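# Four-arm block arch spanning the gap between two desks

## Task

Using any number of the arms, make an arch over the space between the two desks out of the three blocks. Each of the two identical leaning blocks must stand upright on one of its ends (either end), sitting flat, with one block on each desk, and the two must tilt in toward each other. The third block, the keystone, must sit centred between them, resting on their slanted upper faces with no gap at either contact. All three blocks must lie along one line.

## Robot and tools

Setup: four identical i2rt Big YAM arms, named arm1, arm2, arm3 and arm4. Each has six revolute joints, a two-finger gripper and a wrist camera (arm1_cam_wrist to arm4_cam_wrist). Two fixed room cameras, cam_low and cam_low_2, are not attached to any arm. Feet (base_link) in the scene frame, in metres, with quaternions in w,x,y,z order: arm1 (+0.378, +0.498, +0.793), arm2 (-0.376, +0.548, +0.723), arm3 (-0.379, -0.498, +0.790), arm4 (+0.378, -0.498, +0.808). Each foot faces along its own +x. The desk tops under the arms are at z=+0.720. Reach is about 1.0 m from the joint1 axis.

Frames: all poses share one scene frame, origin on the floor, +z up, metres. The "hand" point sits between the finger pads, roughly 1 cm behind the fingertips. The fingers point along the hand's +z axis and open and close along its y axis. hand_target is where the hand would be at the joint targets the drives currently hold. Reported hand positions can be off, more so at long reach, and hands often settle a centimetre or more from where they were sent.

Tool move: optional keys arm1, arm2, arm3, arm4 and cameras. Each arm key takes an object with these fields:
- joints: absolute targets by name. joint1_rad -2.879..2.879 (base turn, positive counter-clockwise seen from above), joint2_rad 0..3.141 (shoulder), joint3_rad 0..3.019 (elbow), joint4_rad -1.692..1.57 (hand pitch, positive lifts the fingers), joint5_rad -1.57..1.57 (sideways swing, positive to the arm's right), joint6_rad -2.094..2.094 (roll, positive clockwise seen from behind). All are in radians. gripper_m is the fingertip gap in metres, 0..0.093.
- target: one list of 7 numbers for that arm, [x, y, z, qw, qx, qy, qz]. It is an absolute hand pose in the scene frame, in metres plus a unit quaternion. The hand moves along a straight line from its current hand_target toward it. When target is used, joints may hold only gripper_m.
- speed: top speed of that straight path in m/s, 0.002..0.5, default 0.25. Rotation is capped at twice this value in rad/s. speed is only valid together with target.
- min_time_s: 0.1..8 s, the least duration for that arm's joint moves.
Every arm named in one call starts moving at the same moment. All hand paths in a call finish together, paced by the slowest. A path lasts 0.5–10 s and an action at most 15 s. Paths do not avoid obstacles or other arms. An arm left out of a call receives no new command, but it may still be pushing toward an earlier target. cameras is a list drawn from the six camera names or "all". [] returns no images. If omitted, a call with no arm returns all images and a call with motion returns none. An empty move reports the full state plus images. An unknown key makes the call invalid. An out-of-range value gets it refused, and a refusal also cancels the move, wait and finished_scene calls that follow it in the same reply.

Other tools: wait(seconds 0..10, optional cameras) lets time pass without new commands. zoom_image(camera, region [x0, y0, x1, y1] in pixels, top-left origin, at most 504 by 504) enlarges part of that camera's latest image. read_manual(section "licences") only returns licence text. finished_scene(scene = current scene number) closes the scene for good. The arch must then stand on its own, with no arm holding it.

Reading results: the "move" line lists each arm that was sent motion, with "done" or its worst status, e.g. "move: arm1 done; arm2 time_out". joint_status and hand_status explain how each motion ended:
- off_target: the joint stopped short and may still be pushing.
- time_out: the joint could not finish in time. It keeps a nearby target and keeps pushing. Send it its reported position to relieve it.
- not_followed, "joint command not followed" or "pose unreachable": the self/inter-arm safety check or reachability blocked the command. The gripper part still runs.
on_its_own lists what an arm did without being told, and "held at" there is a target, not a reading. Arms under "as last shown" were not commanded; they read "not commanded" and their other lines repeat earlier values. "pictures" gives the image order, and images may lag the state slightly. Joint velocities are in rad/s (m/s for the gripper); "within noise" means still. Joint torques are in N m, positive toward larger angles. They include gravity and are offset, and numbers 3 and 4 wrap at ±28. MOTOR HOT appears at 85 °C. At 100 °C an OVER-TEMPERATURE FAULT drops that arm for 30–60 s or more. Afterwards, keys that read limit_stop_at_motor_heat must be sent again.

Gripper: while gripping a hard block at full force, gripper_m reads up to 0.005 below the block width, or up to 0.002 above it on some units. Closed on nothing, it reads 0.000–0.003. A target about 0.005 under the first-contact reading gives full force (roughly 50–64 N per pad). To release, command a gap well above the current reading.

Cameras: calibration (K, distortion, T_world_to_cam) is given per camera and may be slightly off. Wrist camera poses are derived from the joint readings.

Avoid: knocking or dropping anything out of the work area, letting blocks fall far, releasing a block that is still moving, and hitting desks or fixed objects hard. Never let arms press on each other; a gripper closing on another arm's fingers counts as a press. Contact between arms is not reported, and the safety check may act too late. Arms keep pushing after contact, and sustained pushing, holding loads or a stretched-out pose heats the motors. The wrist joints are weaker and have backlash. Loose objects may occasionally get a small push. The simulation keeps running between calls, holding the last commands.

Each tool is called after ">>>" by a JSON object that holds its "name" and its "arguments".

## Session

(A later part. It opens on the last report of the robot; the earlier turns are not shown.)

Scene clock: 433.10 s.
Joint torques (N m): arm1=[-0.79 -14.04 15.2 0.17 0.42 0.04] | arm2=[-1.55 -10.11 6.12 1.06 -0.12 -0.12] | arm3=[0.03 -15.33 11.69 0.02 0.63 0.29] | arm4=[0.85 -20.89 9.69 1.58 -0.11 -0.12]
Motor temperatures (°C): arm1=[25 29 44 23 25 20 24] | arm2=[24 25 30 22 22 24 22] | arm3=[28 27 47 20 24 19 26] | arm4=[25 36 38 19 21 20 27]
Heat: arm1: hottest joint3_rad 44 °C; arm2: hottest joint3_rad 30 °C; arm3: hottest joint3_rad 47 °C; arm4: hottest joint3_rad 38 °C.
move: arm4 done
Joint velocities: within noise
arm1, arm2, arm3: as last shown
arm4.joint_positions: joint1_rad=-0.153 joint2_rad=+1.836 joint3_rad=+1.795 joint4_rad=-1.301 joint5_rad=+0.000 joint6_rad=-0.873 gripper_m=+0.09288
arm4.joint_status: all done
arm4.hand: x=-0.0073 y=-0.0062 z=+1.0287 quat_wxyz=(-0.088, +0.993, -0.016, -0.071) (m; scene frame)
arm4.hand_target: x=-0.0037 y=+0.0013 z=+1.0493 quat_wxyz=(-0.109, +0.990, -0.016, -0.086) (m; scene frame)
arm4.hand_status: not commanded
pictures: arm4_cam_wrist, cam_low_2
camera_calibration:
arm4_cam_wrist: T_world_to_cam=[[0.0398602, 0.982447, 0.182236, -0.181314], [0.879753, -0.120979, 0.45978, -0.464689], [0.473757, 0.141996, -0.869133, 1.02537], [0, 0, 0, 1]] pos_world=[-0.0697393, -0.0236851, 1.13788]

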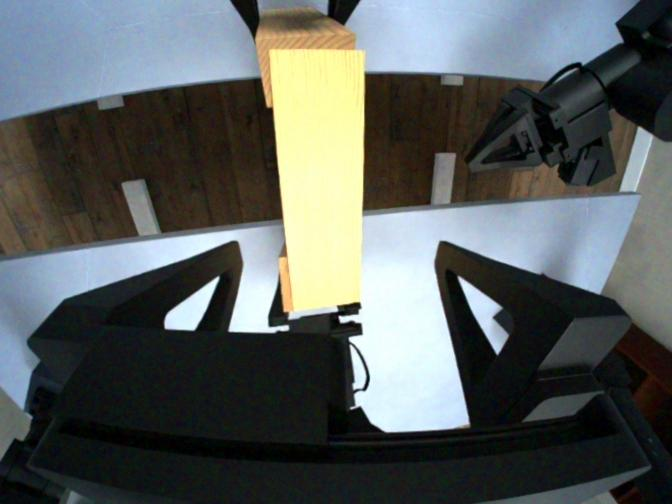

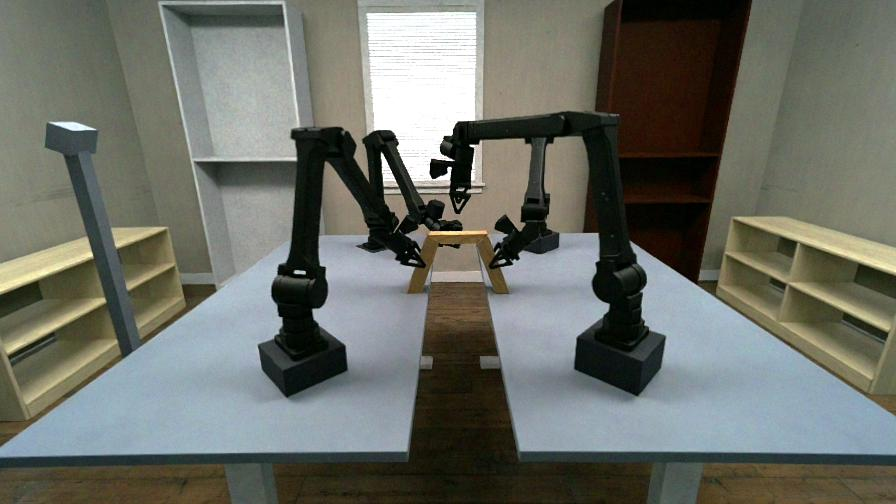

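>>> {"name": "zoom_image", "arguments": {"camera": "cam_low_2", "region": [484, 256, 512, 284]}}

>>> {"name": "zoom_image", "arguments": {"camera": "cam_low_2", "region": [404, 256, 432, 284]}}

>>> {"name": "zoom_image", "arguments": {"camera": "cam_low_2", "region": [476, 228, 504, 256]}}

>>> {"name": "zoom_image", "arguments": {"camera": "cam_low_2", "region": [410, 228, 438, 256]}}

Scaled by 18.000 from the camera's 896x504 image, which has a finer 1280x720 frame.

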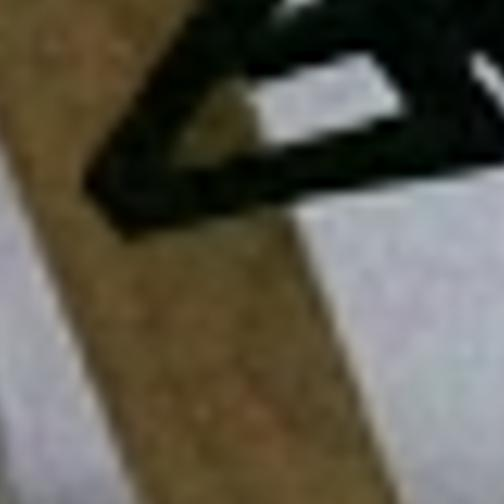

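Scaled by 18.000 from the camera's 896x504 image, which has a finer 1280x720 frame.

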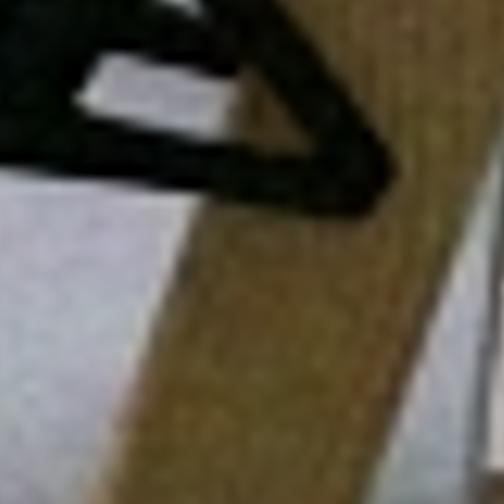

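Scaled by 18.000 from the camera's 896x504 image, which has a finer 1280x720 frame.

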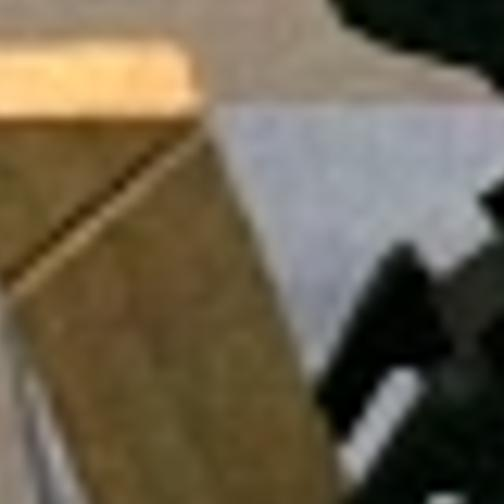

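Scaled by 18.000 from the camera's 896x504 image, which has a finer 1280x720 frame.

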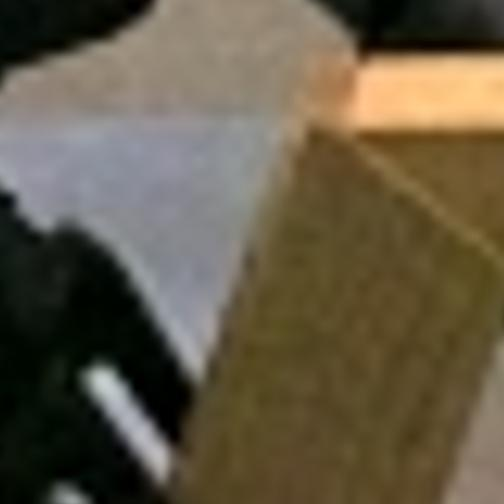

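>>> {"name": "move", "arguments": {"arm4": {"joints": {"joint2_rad": 1.97}, "min_time_s": 3}, "cameras": ["cam_low_2","arm4_cam_wrist"]}}

>>> {"name": "zoom_image", "arguments": {"camera": "cam_low_2", "region": [417, 215, 497, 255]}}

Scene clock: 485.93 s.
Joint torques (N m): arm1=[-0.91 -13.92 15.2 0.14 0.41 0.05] | arm2=[-1.85 -9.82 6.12 1.05 -0.11 -0.11] | arm3=[-0.38 -15.38 11.63 -0.14 0.64 0.29] | arm4=[0.85 -19.19 9.43 1.35 -0.11 -0.12]
Motor temperatures (°C): arm1=[25 30 44 23 24 20 24] | arm2=[24 25 30 22 22 24 22] | arm3=[28 27 47 20 24 19 26] | arm4=[25 33 38 19 21 20 26]
Heat: arm1: hottest joint3_rad 44 °C; arm2: hottest joint3_rad 30 °C; arm3: hottest joint3_rad 47 °C; arm4: hottest joint3_rad 38 °C.
move: arm4 done
Joint velocities: within noise
arm1, arm2, arm3: as last shown
arm4.joint_positions: joint1_rad=-0.153 joint2_rad=+1.953 joint3_rad=+1.795 joint4_rad=-1.301 joint5_rad=+0.000 joint6_rad=-0.873 gripper_m=+0.09288
arm4.joint_status: all done
arm4.hand: x=-0.0113 y=-0.0012 z=+0.9574 quat_wxyz=(-0.043, +0.998, -0.016, -0.035) (m; scene frame)
arm4.hand_target: x=-0.0097 y=+0.0092 z=+0.9515 quat_wxyz=(-0.047, +0.998, -0.016, -0.037) (m; scene frame)
arm4.hand_status: not commanded
pictures: arm4_cam_wrist, cam_low_2
camera_calibration:
arm4_cam_wrist: T_world_to_cam=[[0.0299134, 0.99519, 0.0932846, -0.088075], [0.843772, -0.0751741, 0.531411, -0.496778], [0.535867, 0.0628147, -0.841962, 0.939251], [0, 0, 0, 1]] pos_world=[-0.0815122, -0.00869221, 1.06302]

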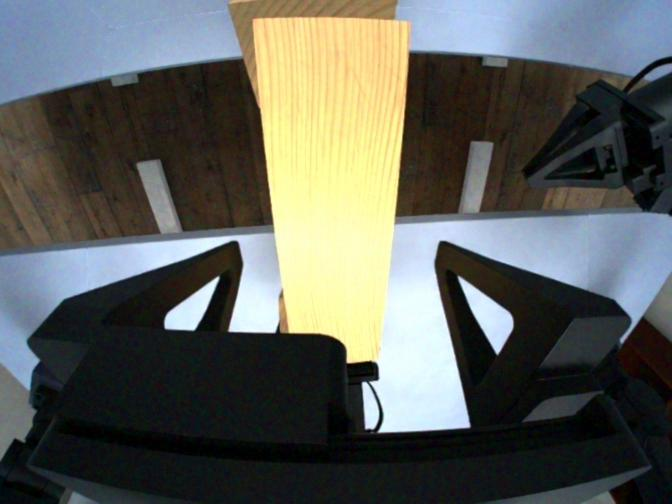

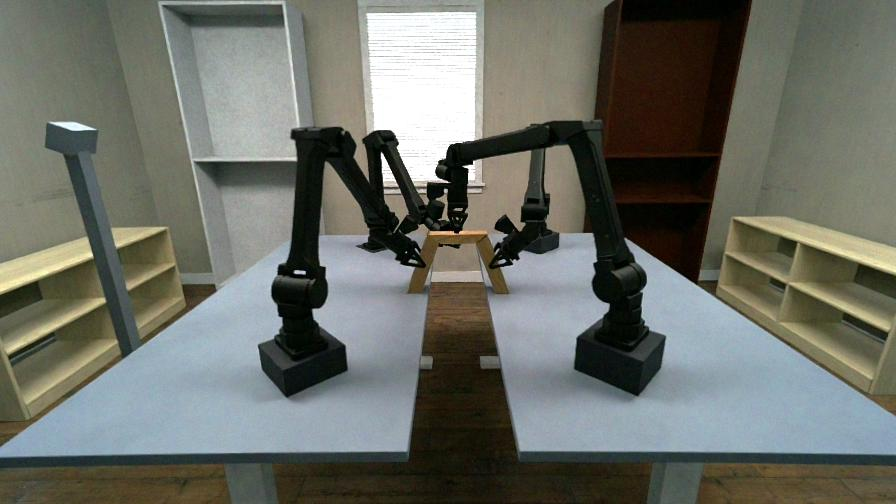

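Scaled by 6.300 from the camera's 896x504 image, which has a finer 1280x720 frame.

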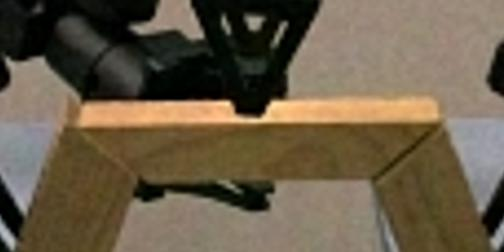

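>>> {"name": "move", "arguments": {"arm4": {"joints": {"joint2_rad": 2.008}, "min_time_s": 2}, "cameras": ["cam_low_2","arm4_cam_wrist"]}}

>>> {"name": "zoom_image", "arguments": {"camera": "cam_low_2", "region": [417, 215, 497, 255]}}

Scene clock: 489.13 s.
Joint torques (N m): arm1=[-1.03 -13.98 15.16 0.12 0.41 0.05] | arm2=[-1.73 -9.82 5.98 1.07 -0.12 -0.12] | arm3=[-0.03 -15.62 11.56 -0.09 0.67 0.29] | arm4=[0.79 -19.14 9.32 1.26 -0.11 -0.13]
Motor temperatures (°C): arm1=[25 30 44 23 24 20 24] | arm2=[24 25 30 22 22 24 22] | arm3=[28 27 47 20 24 19 26] | arm4=[25 33 38 19 21 20 26]
Heat: arm1: hottest joint3_rad 44 °C; arm2: hottest joint3_rad 30 °C; arm3: hottest joint3_rad 47 °C; arm4: hottest joint3_rad 38 °C.
move: arm4 done
Joint velocities: within noise
arm1, arm2, arm3: as last shown
arm4.joint_positions: joint1_rad=-0.153 joint2_rad=+1.989 joint3_rad=+1.795 joint4_rad=-1.301 joint5_rad=+0.000 joint6_rad=-0.873 gripper_m=+0.09288
arm4.joint_status: all done
arm4.hand: x=-0.0115 y=-0.0010 z=+0.9356 quat_wxyz=(-0.029, +0.999, -0.016, -0.023) (m; scene frame)
arm4.hand_target: x=-0.0097 y=+0.0092 z=+0.9280 quat_wxyz=(-0.032, +0.999, -0.016, -0.025) (m; scene frame)
arm4.hand_status: not commanded
pictures: arm4_cam_wrist, cam_low_2
camera_calibration:
arm4_cam_wrist: T_world_to_cam=[[0.0281102, 0.997439, 0.0657698, -0.0605716], [0.831828, -0.0598279, 0.551799, -0.504148], [0.554321, 0.039198, -0.831379, 0.911209], [0, 0, 0, 1]] pos_world=[-0.0840348, -0.0054632, 1.03973]

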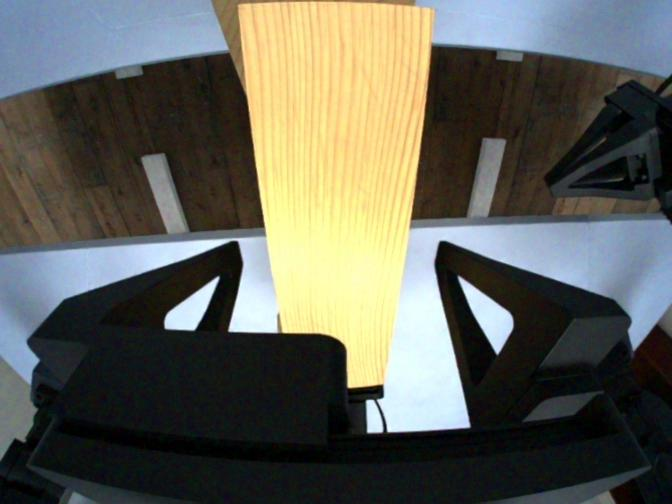

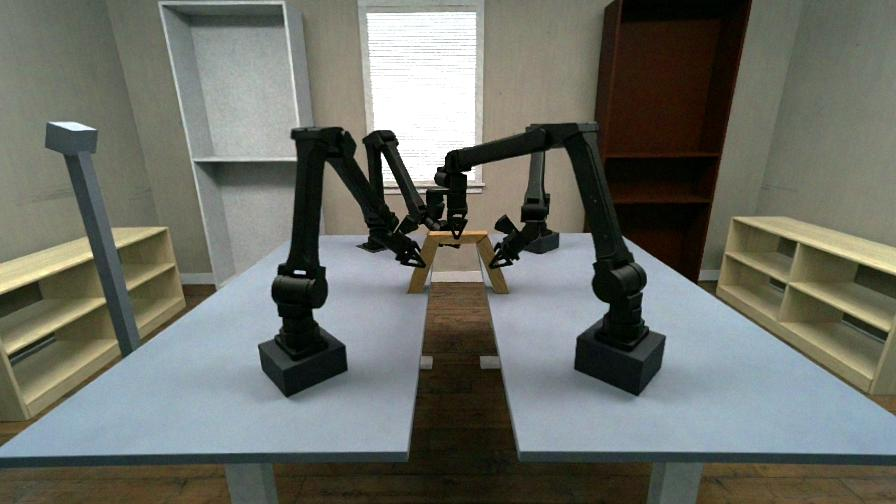

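Scaled by 6.300 from the camera's 896x504 image, which has a finer 1280x720 frame.

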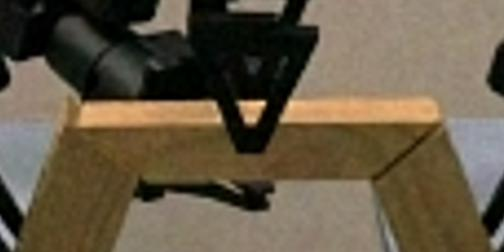

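>>> {"name": "move", "arguments": {"arm4": {"joints": {"joint2_rad": 2.02}, "min_time_s": 2}}}

>>> {"name": "move", "arguments": {"arm4": {"joints": {"gripper_m": 0.066}}, "cameras": ["cam_low_2"]}}

>>> {"name": "zoom_image", "arguments": {"camera": "cam_low_2", "region": [417, 215, 497, 255]}}

Scene clock: 492.57 s.
Joint torques (N m): arm1=[-0.97 -13.98 15.19 0.16 0.41 0.05] | arm2=[-1.79 -9.58 6.09 1.06 -0.11 -0.1] | arm3=[-0.09 -15.91 11.59 -0.06 0.64 0.27] | arm4=[0.79 -19.31 9.28 1.24 -0.11 -0.13]
Motor temperatures (°C): arm1=[25 30 44 23 24 20 24] | arm2=[24 25 30 22 22 24 22] | arm3=[28 27 47 20 24 19 26] | arm4=[25 32 38 19 21 20 26]
Heat: arm1: hottest joint3_rad 44 °C; arm2: hottest joint3_rad 30 °C; arm3: hottest joint3_rad 47 °C; arm4: hottest joint3_rad 38 °C.
move: arm4 done
Joint velocities: within noise
arm1, arm2, arm3: as last shown
arm4.joint_positions: joint1_rad=-0.153 joint2_rad=+2.001 joint3_rad=+1.795 joint4_rad=-1.301 joint5_rad=+0.000 joint6_rad=-0.873 gripper_m=+0.09288
arm4.joint_status: all done
arm4.hand: x=-0.0114 y=-0.0010 z=+0.9286 quat_wxyz=(-0.025, +0.999, -0.016, -0.020) (m; scene frame)
arm4.hand_target: x=-0.0096 y=+0.0091 z=+0.9204 quat_wxyz=(-0.027, +0.999, -0.016, -0.022) (m; scene frame)
arm4.hand_status: not commanded
pictures: none

Scene clock: 493.17 s.
Joint torques (N m): arm1=[-1.03 -13.92 15.19 0.16 0.42 0.04] | arm2=[-2.02 -9.76 6.09 1.17 -0.11 -0.12] | arm3=[-0.44 -15.56 11.52 -0.14 0.65 0.3] | arm4=[0.73 -19.19 9.26 1.22 -0.11 -0.13]
Motor temperatures (°C): arm1=[25 30 44 23 24 20 24] | arm2=[24 25 30 22 22 24 22] | arm3=[28 27 47 20 24 19 26] | arm4=[25 33 38 19 21 20 26]
Heat: arm1: hottest joint3_rad 44 °C; arm2: hottest joint3_rad 30 °C; arm3: hottest joint3_rad 47 °C; arm4: hottest joint3_rad 38 °C.
move: arm4 done
Joint velocities: within noise
arm1, arm2, arm3: as last shown
arm4.joint_positions: joint1_rad=-0.153 joint2_rad=+2.001 joint3_rad=+1.795 joint4_rad=-1.301 joint5_rad=+0.000 joint6_rad=-0.873 gripper_m=+0.06621
arm4.joint_status: all done
arm4.hand: x=-0.0114 y=-0.0010 z=+0.9286 quat_wxyz=(-0.025, +0.999, -0.016, -0.020) (m; scene frame)
arm4.hand_target: x=-0.0096 y=+0.0091 z=+0.9204 quat_wxyz=(-0.027, +0.999, -0.016, -0.022) (m; scene frame)
arm4.hand_status: not commanded
pictures: cam_low_2

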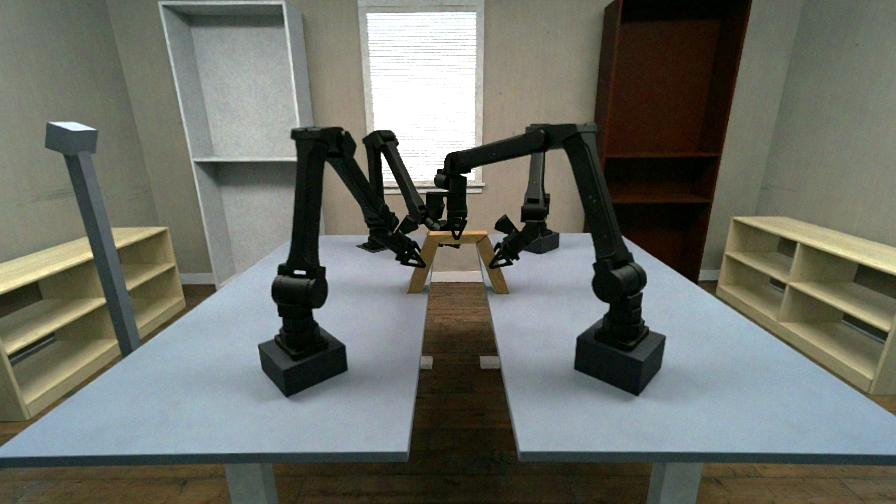

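Scaled by 6.300 from the camera's 896x504 image, which has a finer 1280x720 frame.

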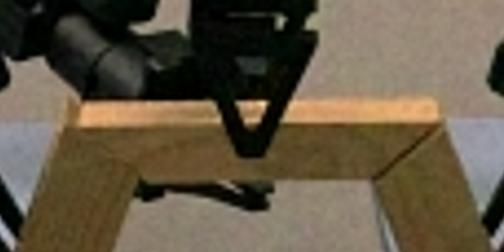

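Now grip.

>>> {"name": "move", "arguments": {"arm4": {"joints": {"gripper_m": 0.060}}}}

>>> {"name": "move", "arguments": {"arm4": {"joints": {"gripper_m": 0.0565}}}}

>>> {"name": "move", "arguments": {"arm4": {"joints": {"gripper_m": 0.050}}, "cameras": ["cam_low_2"]}}

>>> {"name": "zoom_image", "arguments": {"camera": "cam_low_2", "region": [417, 215, 497, 255]}}

Scene clock: 494.53 s.
Joint torques (N m): arm1=[-1.03 -13.92 15.19 0.16 0.41 0.05] | arm2=[-1.67 -9.58 6.06 1.03 -0.11 -0.11] | arm3=[-0.67 -15.74 11.58 0.03 0.63 0.28] | arm4=[0.79 -19.14 9.25 1.21 -0.11 -0.13]
Motor temperatures (°C): arm1=[25 30 44 23 24 20 24] | arm2=[24 25 30 22 22 24 22] | arm3=[28 27 47 20 24 19 26] | arm4=[25 33 38 19 21 20 26]
Heat: arm1: hottest joint3_rad 44 °C; arm2: hottest joint3_rad 30 °C; arm3: hottest joint3_rad 47 °C; arm4: hottest joint3_rad 38 °C.
move: arm4 done
Joint velocities: within noise
arm1, arm2, arm3: as last shown
arm4.joint_positions: joint1_rad=-0.153 joint2_rad=+2.001 joint3_rad=+1.795 joint4_rad=-1.301 joint5_rad=+0.000 joint6_rad=-0.875 gripper_m=+0.06063
arm4.joint_status: all done
arm4.hand: x=-0.0114 y=-0.0010 z=+0.9286 quat_wxyz=(-0.025, +0.999, -0.015, -0.020) (m; scene frame)
arm4.hand_target: x=-0.0096 y=+0.0091 z=+0.9204 quat_wxyz=(-0.027, +0.999, -0.016, -0.022) (m; scene frame)
arm4.hand_status: not commanded
pictures: none

Scene clock: 494.87 s.
Joint torques (N m): arm1=[-0.91 -14.04 15.2 0.13 0.41 0.04] | arm2=[-1.44 -9.88 6.06 1.09 -0.11 -0.11] | arm3=[-0.09 -15.5 11.64 -0.09 0.68 0.29] | arm4=[0.85 -19.19 9.24 1.25 -0.1 -0.13]
Motor temperatures (°C): arm1=[25 30 44 23 24 20 24] | arm2=[24 25 30 22 22 24 22] | arm3=[28 27 47 20 24 19 26] | arm4=[25 33 38 19 21 20 26]
Heat: arm1: hottest joint3_rad 44 °C; arm2: hottest joint3_rad 30 °C; arm3: hottest joint3_rad 47 °C; arm4: hottest joint3_rad 38 °C.
move: arm4 off_target
Joint velocities: within noise
arm1.joint_positions: joint1_rad=+0.573 joint2_rad=+1.906 joint3_rad=+1.236 joint4_rad=-0.559 joint5_rad=+0.882 joint6_rad=+1.217 gripper_m=+0.05940
arm1.joint_status: not commanded
arm1.hand: x=+0.1198 y=-0.0298 z=+0.8475 quat_wxyz=(-0.028, -0.895, +0.015, +0.444) (m; scene frame)
arm1.hand_target: x=+0.1068 y=-0.0527 z=+0.8765 quat_wxyz=(-0.058, -0.890, +0.040, +0.450) (m; scene frame)
arm1.hand_status: not commanded
arm2.joint_positions: joint1_rad=+0.140 joint2_rad=+1.542 joint3_rad=+0.537 joint4_rad=+0.657 joint5_rad=+0.208 joint6_rad=-1.494 gripper_m=+0.01010
arm2.joint_status: not commanded
arm2.hand: x=+0.0012 y=+0.1970 z=+0.8236 quat_wxyz=(-0.187, +0.271, -0.773, +0.543) (m; scene frame)
arm2.hand_target: x=-0.0047 y=+0.1959 z=+0.8233 quat_wxyz=(-0.179, +0.275, -0.773, +0.542) (m; scene frame)
arm2.hand_status: not commanded
arm3.joint_positions: joint1_rad=+0.581 joint2_rad=+1.903 joint3_rad=+1.185 joint4_rad=-0.507 joint5_rad=+0.914 joint6_rad=+1.198 gripper_m=+0.06130
arm3.joint_status: not commanded
arm3.hand: x=-0.1132 y=+0.0123 z=+0.8357 quat_wxyz=(-0.460, -0.016, -0.887, -0.017) (m; scene frame)
arm3.hand_target: x=-0.1009 y=+0.0325 z=+0.8603 quat_wxyz=(-0.467, -0.040, -0.883, -0.043) (m; scene frame)
arm3.hand_status: not commanded
arm4.joint_positions: joint1_rad=-0.153 joint2_rad=+2.001 joint3_rad=+1.795 joint4_rad=-1.301 joint5_rad=+0.000 joint6_rad=-0.875 gripper_m=+0.05971
arm4.joint_status: gripper_m off_target (ended at +0.05972, target +0.05650)
arm4.hand: x=-0.0114 y=-0.0010 z=+0.9286 quat_wxyz=(-0.025, +0.999, -0.015, -0.020) (m; scene frame)
arm4.hand_target: x=-0.0097 y=+0.0091 z=+0.9204 quat_wxyz=(-0.027, +0.999, -0.016, -0.022) (m; scene frame)
arm4.hand_status: not commanded
pictures: none

Scene clock: 495.27 s.
Joint torques (N m): arm1=[-0.91 -13.86 15.19 0.16 0.42 0.04] | arm2=[-1.96 -10.05 6.13 1.07 -0.13 -0.12] | arm3=[-0.09 -15.56 11.58 -0.08 0.65 0.28] | arm4=[0.79 -19.14 9.26 1.24 -0.11 -0.13]
Motor temperatures (°C): arm1=[25 30 44 23 24 20 24] | arm2=[24 25 30 22 22 24 22] | arm3=[28 27 47 20 24 19 26] | arm4=[25 33 38 19 21 20 26]
Heat: arm1: hottest joint3_rad 44 °C; arm2: hottest joint3_rad 30 °C; arm3: hottest joint3_rad 47 °C; arm4: hottest joint3_rad 38 °C.
move: arm4 off_target
Joint velocities: within noise
arm1, arm2, arm3: as last shown
arm4.joint_positions: joint1_rad=-0.153 joint2_rad=+2.001 joint3_rad=+1.795 joint4_rad=-1.301 joint5_rad=+0.000 joint6_rad=-0.875 gripper_m=+0.05966
arm4.joint_status: gripper_m off_target (ended at +0.05967, target +0.05000)
arm4.hand: x=-0.0114 y=-0.0010 z=+0.9286 quat_wxyz=(-0.025, +0.999, -0.015, -0.020) (m; scene frame)
arm4.hand_target: x=-0.0097 y=+0.0091 z=+0.9204 quat_wxyz=(-0.027, +0.999, -0.016, -0.022) (m; scene frame)
arm4.hand_status: not commanded
pictures: cam_low_2

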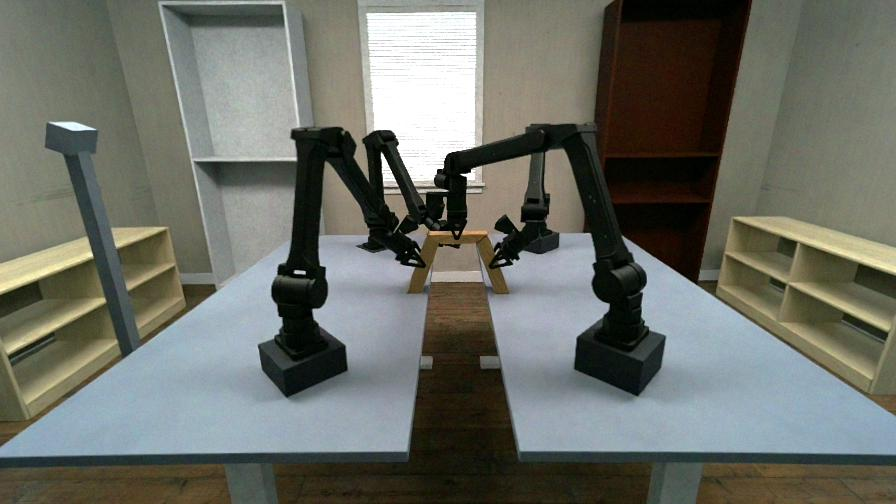

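Scaled by 6.300 from the camera's 896x504 image, which has a finer 1280x720 frame.

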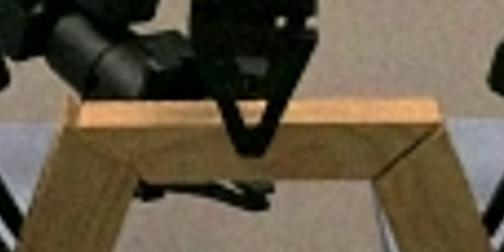

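>>> {"name": "move", "arguments": {"arm4": {"joints": {"joint2_rad": 1.945}, "min_time_s": 2.5}, "cameras": ["cam_low_2","arm4_cam_wrist"]}}

>>> {"name": "zoom_image", "arguments": {"camera": "cam_low_2", "region": [417, 215, 497, 255]}}

Scene clock: 498.87 s.
Joint torques (N m): arm1=[-0.85 -14.04 15.2 0.14 0.44 0.04] | arm2=[-1.49 -9.7 6.15 1.1 -0.12 -0.11] | arm3=[-0.26 -15.79 11.58 -0.13 0.64 0.26] | arm4=[0.91 -23.77 9.5 1.24 -0.11 -0.12]
Motor temperatures (°C): arm1=[25 30 44 23 24 20 24] | arm2=[24 25 30 22 22 24 22] | arm3=[28 27 47 20 24 19 26] | arm4=[25 33 38 19 21 20 26]
Heat: arm1: hottest joint3_rad 44 °C; arm2: hottest joint3_rad 30 °C; arm3: hottest joint3_rad 47 °C; arm4: hottest joint3_rad 38 °C.
move: arm4 done
Joint velocities: within noise
arm1, arm2, arm3: as last shown
arm1.hand: x=+0.1196 y=-0.0297 z=+0.8475 quat_wxyz=(-0.028, -0.895, +0.015, +0.444) (m; scene frame)
arm1.hand_target: x=+0.1067 y=-0.0527 z=+0.8766 quat_wxyz=(-0.058, -0.890, +0.040, +0.450) (m; scene frame)
arm4.joint_positions: joint1_rad=-0.153 joint2_rad=+1.991 joint3_rad=+1.792 joint4_rad=-1.301 joint5_rad=+0.000 joint6_rad=-0.875 gripper_m=+0.05966
arm4.joint_status: all done
arm4.hand: x=-0.0108 y=-0.0017 z=+0.9330 quat_wxyz=(-0.027, +0.999, -0.015, -0.022) (m; scene frame)
arm4.hand_target: x=-0.0094 y=+0.0087 z=+0.9669 quat_wxyz=(-0.057, +0.997, -0.016, -0.045) (m; scene frame)
arm4.hand_status: not commanded
pictures: arm4_cam_wrist, cam_low_2
camera_calibration:
arm4_cam_wrist: T_world_to_cam=[[0.0263841, 0.997741, 0.0617803, -0.055906], [0.830022, -0.0563073, 0.554881, -0.506207], [0.557106, 0.036639, -0.829633, 0.907143], [0, 0, 0, 1]] pos_world=[-0.0837369, -0.00596023, 1.03693]

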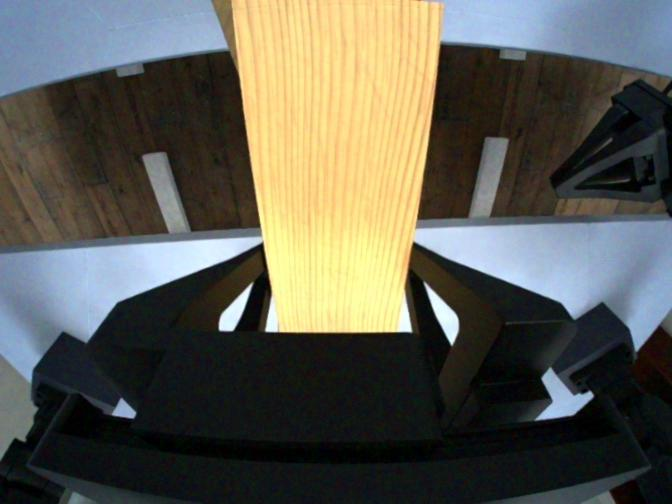

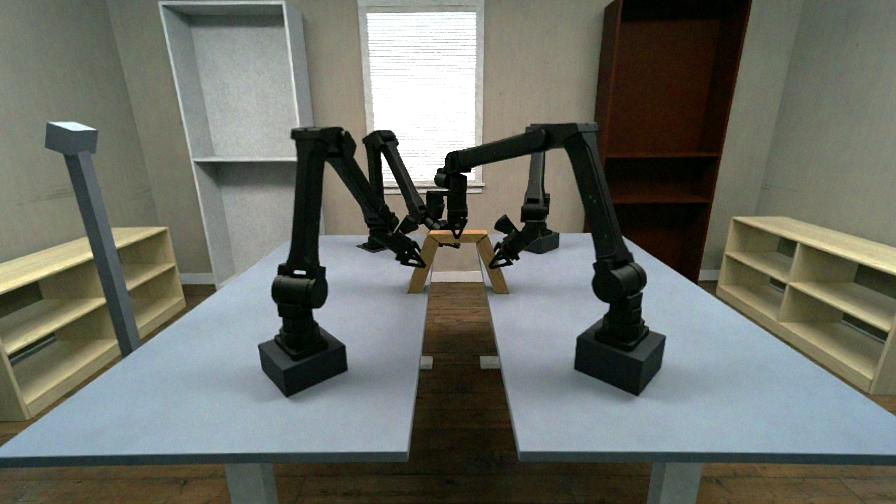

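Scaled by 6.300 from the camera's 896x504 image, which has a finer 1280x720 frame.

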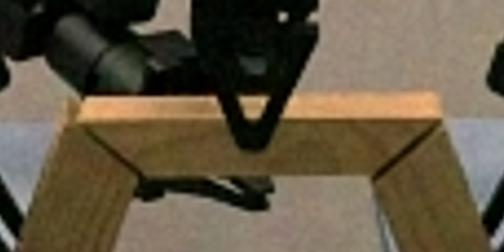

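>>> {"name": "move", "arguments": {"arm4": {"joints": {"joint2_rad": 1.937}, "min_time_s": 1.5}}}

>>> {"name": "move", "arguments": {"arm4": {"joints": {"joint1_rad": -0.132, "joint3_rad": 1.792, "joint6_rad": -0.833}, "min_time_s": 2}, "cameras": ["cam_low_2","arm4_cam_wrist"]}}

>>> {"name": "zoom_image", "arguments": {"camera": "cam_low_2", "region": [417, 215, 497, 255]}}

Scene clock: 501.80 s.
Joint torques (N m): arm1=[-0.97 -14.04 15.19 0.14 0.43 0.05] | arm2=[-1.73 -10.05 6.05 1.06 -0.13 -0.11] | arm3=[0.03 -15.91 11.62 0.01 0.64 0.27] | arm4=[0.79 -23.82 9.51 1.24 -0.11 -0.13]
Motor temperatures (°C): arm1=[25 30 44 23 24 20 24] | arm2=[24 25 30 22 22 24 22] | arm3=[28 27 47 20 24 19 26] | arm4=[25 34 38 19 21 20 27]
Heat: arm1: hottest joint3_rad 44 °C; arm2: hottest joint3_rad 30 °C; arm3: hottest joint3_rad 47 °C; arm4: hottest joint3_rad 38 °C.
move: arm4 done
Joint velocities: within noise
arm1, arm2, arm3: as last shown
arm4.joint_positions: joint1_rad=-0.153 joint2_rad=+1.985 joint3_rad=+1.792 joint4_rad=-1.301 joint5_rad=+0.000 joint6_rad=-0.875 gripper_m=+0.05966
arm4.joint_status: all done
arm4.hand: x=-0.0109 y=-0.0017 z=+0.9372 quat_wxyz=(-0.030, +0.999, -0.015, -0.024) (m; scene frame)
arm4.hand_target: x=-0.0092 y=+0.0085 z=+0.9717 quat_wxyz=(-0.060, +0.997, -0.016, -0.047) (m; scene frame)
arm4.hand_status: not commanded
pictures: none

Scene clock: 504.10 s.
Joint torques (N m): arm1=[-0.91 -13.92 15.19 0.14 0.43 0.04] | arm2=[-1.9 -9.82 6.06 0.99 -0.12 -0.12] | arm3=[-0.38 -15.33 11.56 -0.1 0.64 0.26] | arm4=[2.61 -23.71 9.46 1.22 -0.11 0.15]
Motor temperatures (°C): arm1=[25 30 44 23 24 20 24] | arm2=[24 25 30 22 22 24 22] | arm3=[28 27 47 20 24 19 26] | arm4=[25 34 38 19 21 20 27]
Heat: arm1: hottest joint3_rad 44 °C; arm2: hottest joint3_rad 30 °C; arm3: hottest joint3_rad 47 °C; arm4: hottest joint3_rad 38 °C.
move: arm4 done
Joint velocities: within noise
arm1, arm2, arm3: as last shown
arm4.joint_positions: joint1_rad=-0.145 joint2_rad=+1.984 joint3_rad=+1.780 joint4_rad=-1.301 joint5_rad=+0.000 joint6_rad=-0.846 gripper_m=+0.05966
arm4.joint_status: all done
arm4.hand: x=-0.0127 y=-0.0079 z=+0.9332 quat_wxyz=(-0.025, +0.999, -0.026, -0.021) (m; scene frame)
arm4.hand_target: x=-0.0234 y=-0.0072 z=+0.9668 quat_wxyz=(-0.053, +0.997, -0.026, -0.046) (m; scene frame)
arm4.hand_status: not commanded
pictures: arm4_cam_wrist, cam_low_2
camera_calibration:
arm4_cam_wrist: T_world_to_cam=[[0.0470093, 0.997232, 0.0575975, -0.0455891], [0.828246, -0.0711466, 0.555829, -0.506109], [0.558389, 0.0215758, -0.829299, 0.908118], [0, 0, 0, 1]] pos_world=[-0.0857574, -0.0101383, 1.03704]

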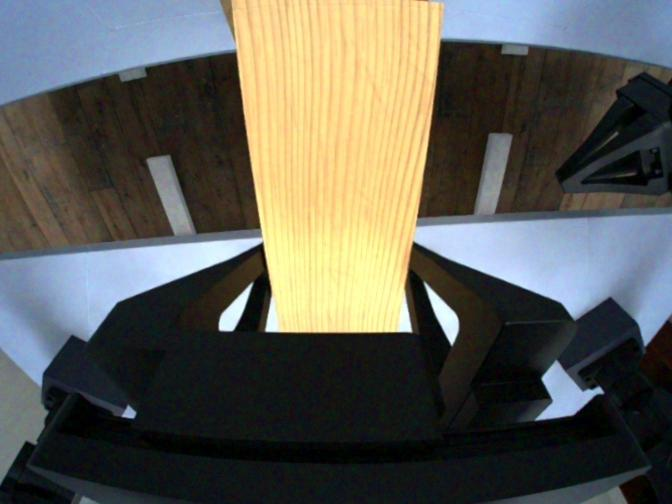

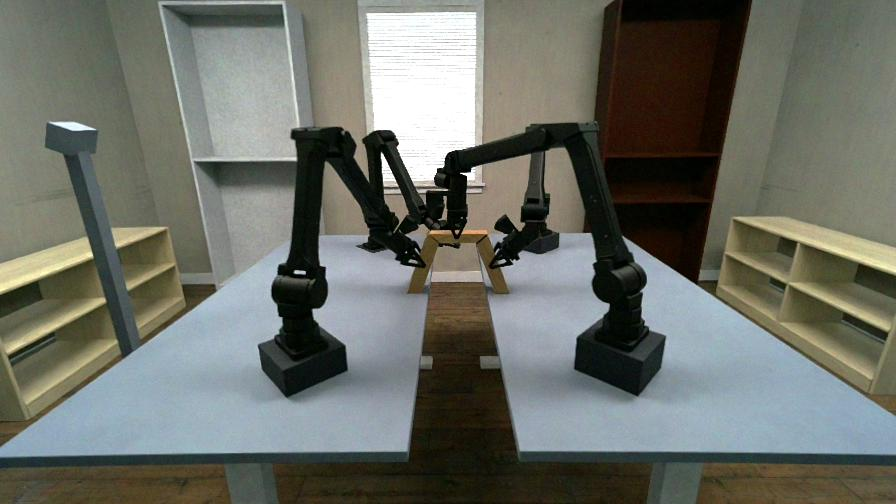

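Scaled by 6.300 from the camera's 896x504 image, which has a finer 1280x720 frame.

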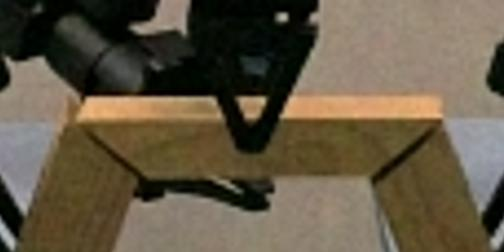

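>>> {"name": "zoom_image", "arguments": {"camera": "arm4_cam_wrist", "region": [200, 0, 300, 80]}}

>>> {"name": "zoom_image", "arguments": {"camera": "arm4_cam_wrist", "region": [400, 0, 500, 80]}}

Scaled by 5.040 from the camera's 672x504 image, which has a finer 960x720 frame.

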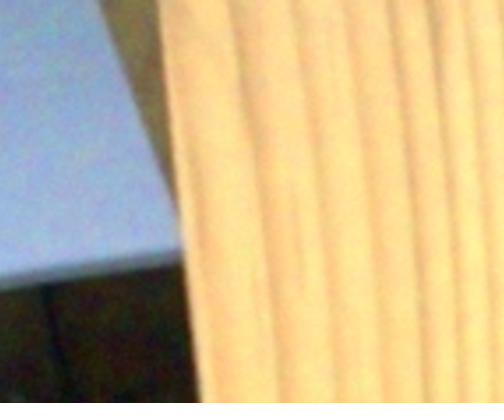

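Scaled by 5.040 from the camera's 672x504 image, which has a finer 960x720 frame.

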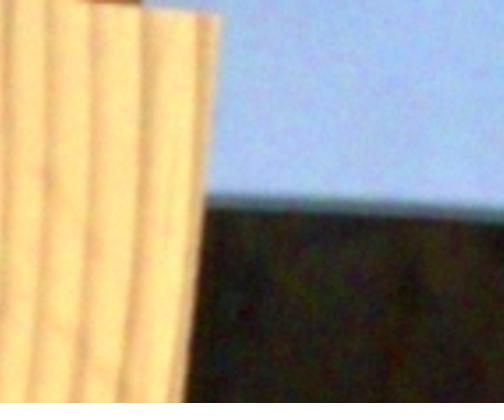

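>>> {"name": "move", "arguments": {"arm4": {"joints": {"joint2_rad": 2.002}, "min_time_s": 2.5}, "cameras": ["cam_low_2"]}}

>>> {"name": "zoom_image", "arguments": {"camera": "cam_low_2", "region": [417, 215, 497, 255]}}

Scene clock: 511.03 s.
Joint torques (N m): arm1=[-0.97 -14.04 15.19 0.16 0.44 0.05] | arm2=[-1.85 -9.88 6.01 1.1 -0.11 -0.11] | arm3=[-0.56 -15.68 11.62 -0.01 0.61 0.27] | arm4=[2.67 -19.49 9.46 1.25 -0.11 0.13]
Motor temperatures (°C): arm1=[25 30 44 23 24 20 24] | arm2=[24 25 30 22 22 24 22] | arm3=[28 28 47 20 24 19 26] | arm4=[25 33 38 19 21 20 27]
Heat: arm1: hottest joint3_rad 44 °C; arm2: hottest joint3_rad 30 °C; arm3: hottest joint3_rad 47 °C; arm4: hottest joint3_rad 38 °C.
move: arm4 done
Joint velocities: within noise
arm1, arm2, arm3: as last shown
arm4.joint_positions: joint1_rad=-0.143 joint2_rad=+1.989 joint3_rad=+1.780 joint4_rad=-1.301 joint5_rad=-0.001 joint6_rad=-0.844 gripper_m=+0.05966
arm4.joint_status: all done
arm4.hand: x=-0.0136 y=-0.0087 z=+0.9299 quat_wxyz=(-0.023, +0.999, -0.026, -0.020) (m; scene frame)
arm4.hand_target: x=-0.0240 y=-0.0070 z=+0.9270 quat_wxyz=(-0.028, +0.999, -0.026, -0.025) (m; scene frame)
arm4.hand_status: not commanded
pictures: cam_low_2

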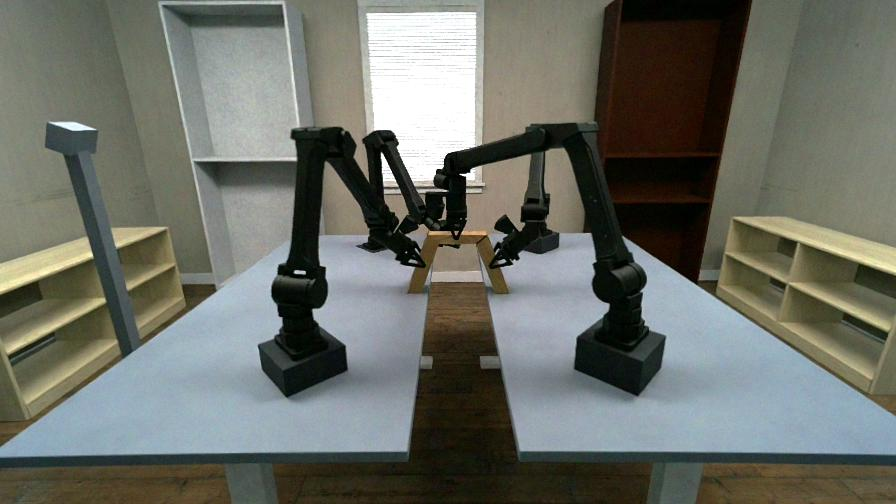

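Scaled by 6.300 from the camera's 896x504 image, which has a finer 1280x720 frame.

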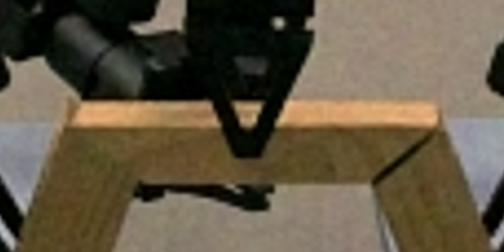

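>>> {"name": "move", "arguments": {"arm4": {"joints": {"joint2_rad": 2.01}, "min_time_s": 1.5}, "cameras": ["cam_low_2", "arm2_cam_wrist"]}}

>>> {"name": "zoom_image", "arguments": {"camera": "cam_low_2", "region": [417, 215, 497, 255]}}

>>> {"name": "zoom_image", "arguments": {"camera": "cam_low_2", "region": [466, 222, 494, 250]}}

>>> {"name": "zoom_image", "arguments": {"camera": "arm2_cam_wrist", "region": [430, 180, 530, 340]}}

Scene clock: 514.70 s.
Joint torques (N m): arm1=[-0.85 -13.86 15.17 0.14 0.44 0.04] | arm2=[-1.79 -9.88 6.12 1.03 -0.14 -0.11] | arm3=[-0.09 -15.74 11.71 -0.09 0.6 0.31] | arm4=[2.67 -19.02 9.43 1.2 -0.11 0.13]
Motor temperatures (°C): arm1=[25 30 44 23 24 20 24] | arm2=[24 25 30 22 22 24 22] | arm3=[28 28 47 20 24 19 26] | arm4=[25 33 39 19 21 20 27]
Heat: arm1: hottest joint3_rad 44 °C; arm2: hottest joint3_rad 30 °C; arm3: hottest joint3_rad 47 °C; arm4: hottest joint3_rad 39 °C.
move: arm4 done
Joint velocities: within noise
arm1, arm2, arm3: as last shown
arm4.joint_positions: joint1_rad=-0.143 joint2_rad=+1.990 joint3_rad=+1.780 joint4_rad=-1.301 joint5_rad=-0.001 joint6_rad=-0.844 gripper_m=+0.05966
arm4.joint_status: all done
arm4.hand: x=-0.0136 y=-0.0087 z=+0.9297 quat_wxyz=(-0.022, +0.999, -0.026, -0.020) (m; scene frame)
arm4.hand_target: x=-0.0240 y=-0.0071 z=+0.9222 quat_wxyz=(-0.025, +0.999, -0.026, -0.023) (m; scene frame)
arm4.hand_status: not commanded
pictures: arm2_cam_wrist, cam_low_2
camera_calibration:
arm2_cam_wrist: T_world_to_cam=[[0.176696, -0.254331, 0.950839, -0.735754], [-0.981414, -0.119002, 0.150547, -0.0893304], [0.0748624, -0.959768, -0.270631, 0.531997], [0, 0, 0, 1]] pos_world=[0.00250817, 0.312838, 0.857007]

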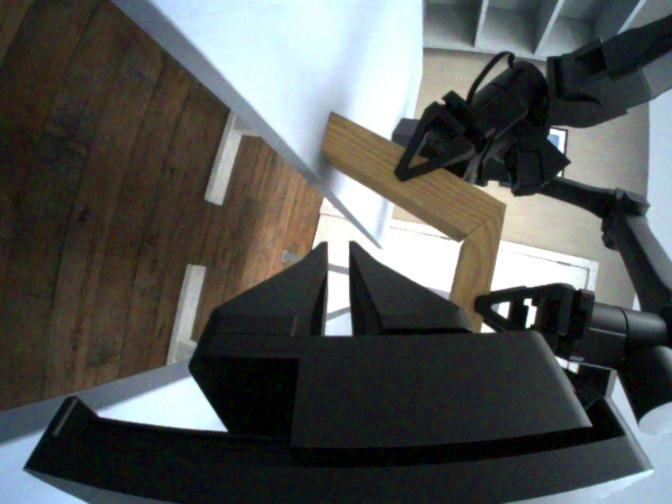

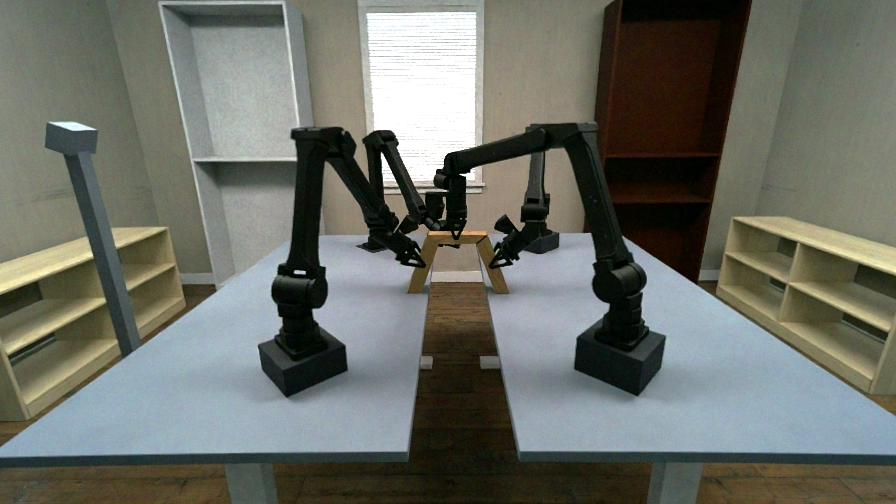

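Scaled by 6.300 from the camera's 896x504 image, which has a finer 1280x720 frame.

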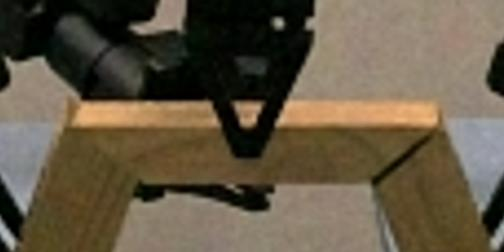

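Scaled by 18.000 from the camera's 896x504 image, which has a finer 1280x720 frame.

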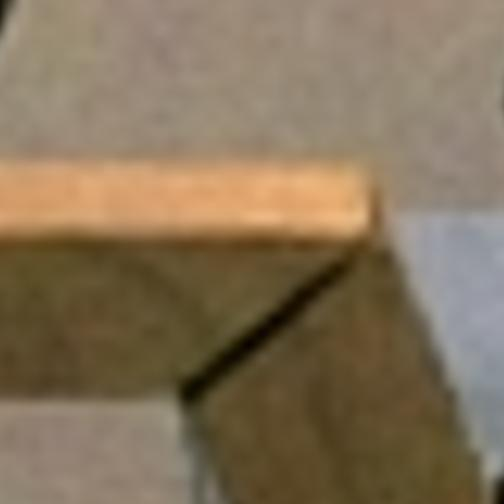

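Scaled by 3.150 from the camera's 672x504 image, which has a finer 960x720 frame.

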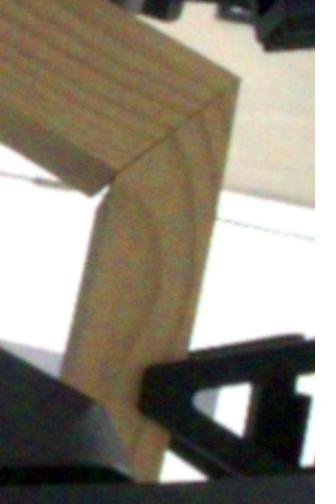

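>>> {"name": "move", "arguments": {"arm2": {"joints": {"joint1_rad": 0.297, "joint2_rad": 1.562, "joint3_rad": 0.8, "joint4_rad": 0.785, "joint5_rad": 1.05, "joint6_rad": 0.0}, "min_time_s": 4}, "cameras": ["arm2_cam_wrist"]}}

>>> {"name": "zoom_image", "arguments": {"camera": "arm2_cam_wrist", "region": [200, 130, 500, 330]}}

Scene clock: 527.47 s.
Joint torques (N m): arm1=[-0.91 -13.98 15.17 0.12 0.44 0.04] | arm2=[-0.26 -9.52 11.86 1.78 0.13 0.08] | arm3=[0.09 -15.79 11.56 -0.06 0.66 0.29] | arm4=[2.67 -18.96 9.44 1.21 -0.11 0.12]
Motor temperatures (°C): arm1=[25 30 44 23 24 20 24] | arm2=[24 25 30 22 22 24 22] | arm3=[27 28 47 20 24 19 26] | arm4=[25 32 39 19 21 20 27]
Heat: arm1: hottest joint3_rad 44 °C; arm2: hottest joint3_rad 30 °C; arm3: hottest joint3_rad 47 °C; arm4: hottest joint3_rad 39 °C.
move: arm2 done
Joint velocities: within noise
arm1, arm3, arm4: as last shown
arm2.joint_positions: joint1_rad=+0.287 joint2_rad=+1.548 joint3_rad=+0.752 joint4_rad=+0.769 joint5_rad=+1.047 joint6_rad=-0.016 gripper_m=+0.01010
arm2.joint_status: all done
arm2.hand: x=-0.0115 y=+0.1585 z=+0.9515 quat_wxyz=(-0.481, -0.493, -0.514, +0.510) (m; scene frame)
arm2.hand_target: x=+0.0043 y=+0.1549 z=+0.9676 quat_wxyz=(-0.504, -0.501, -0.495, +0.500) (m; scene frame)
arm2.hand_status: not commanded
pictures: arm2_cam_wrist
camera_calibration:
arm2_cam_wrist: T_world_to_cam=[[-0.998752, 0.0426844, 0.025926, -0.0454567], [0.00174238, 0.548598, -0.836085, 0.718525], [-0.0499107, -0.834996, -0.547988, 0.773249], [0, 0, 0, 1]] pos_world=[-0.00805848, 0.253419, 1.02566]

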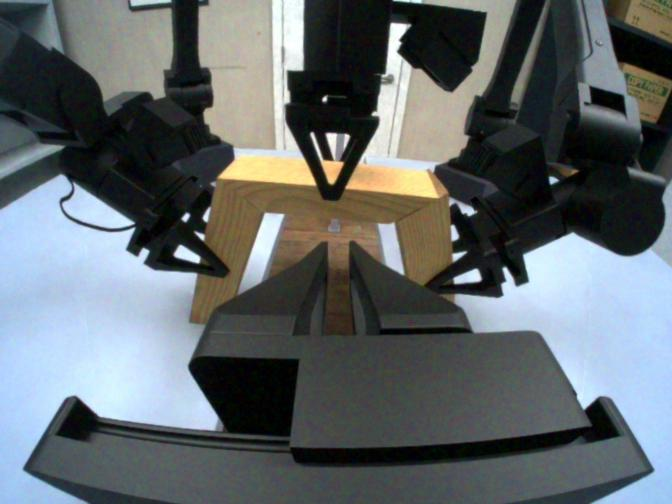

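Scaled by 1.680 from the camera's 672x504 image, which has a finer 960x720 frame.

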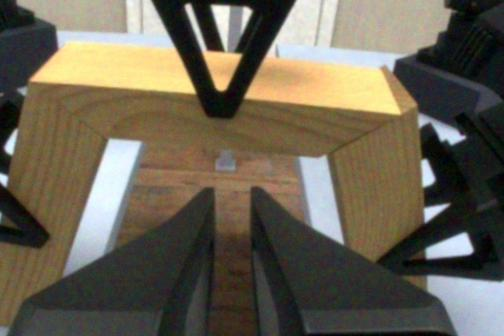

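>>> {"name": "zoom_image", "arguments": {"camera": "arm2_cam_wrist", "region": [200, 140, 290, 220]}}

>>> {"name": "zoom_image", "arguments": {"camera": "arm2_cam_wrist", "region": [380, 140, 470, 220]}}

>>> {"name": "zoom_image", "arguments": {"camera": "arm2_cam_wrist", "region": [180, 250, 260, 340]}}

>>> {"name": "zoom_image", "arguments": {"camera": "arm2_cam_wrist", "region": [400, 220, 490, 310]}}

Scaled by 5.600 from the camera's 672x504 image, which has a finer 960x720 frame.

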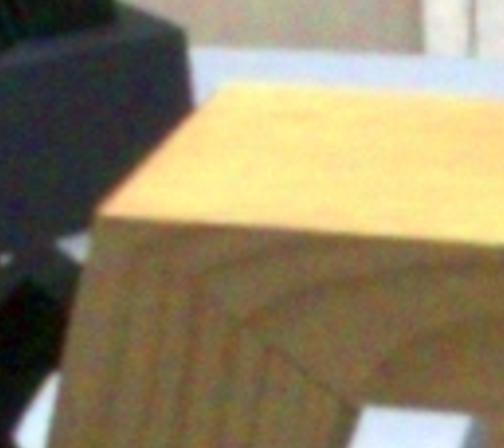

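Scaled by 5.600 from the camera's 672x504 image, which has a finer 960x720 frame.

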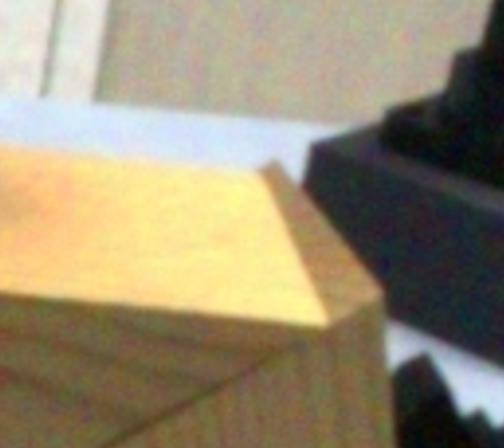

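Scaled by 5.600 from the camera's 672x504 image, which has a finer 960x720 frame.

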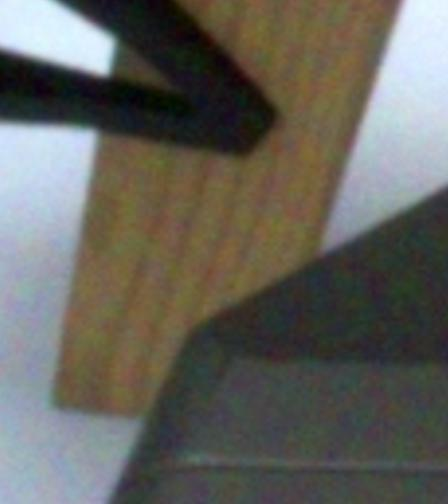

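Scaled by 5.600 from the camera's 672x504 image, which has a finer 960x720 frame.

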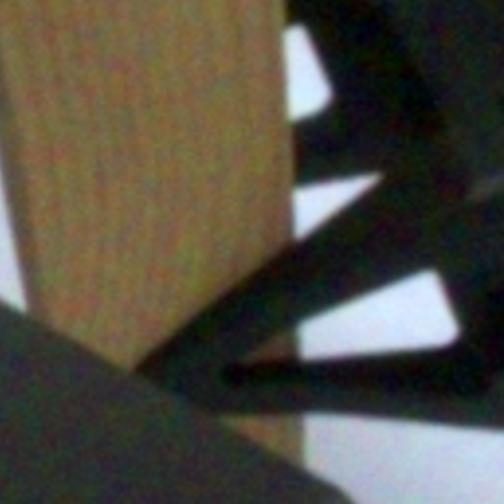

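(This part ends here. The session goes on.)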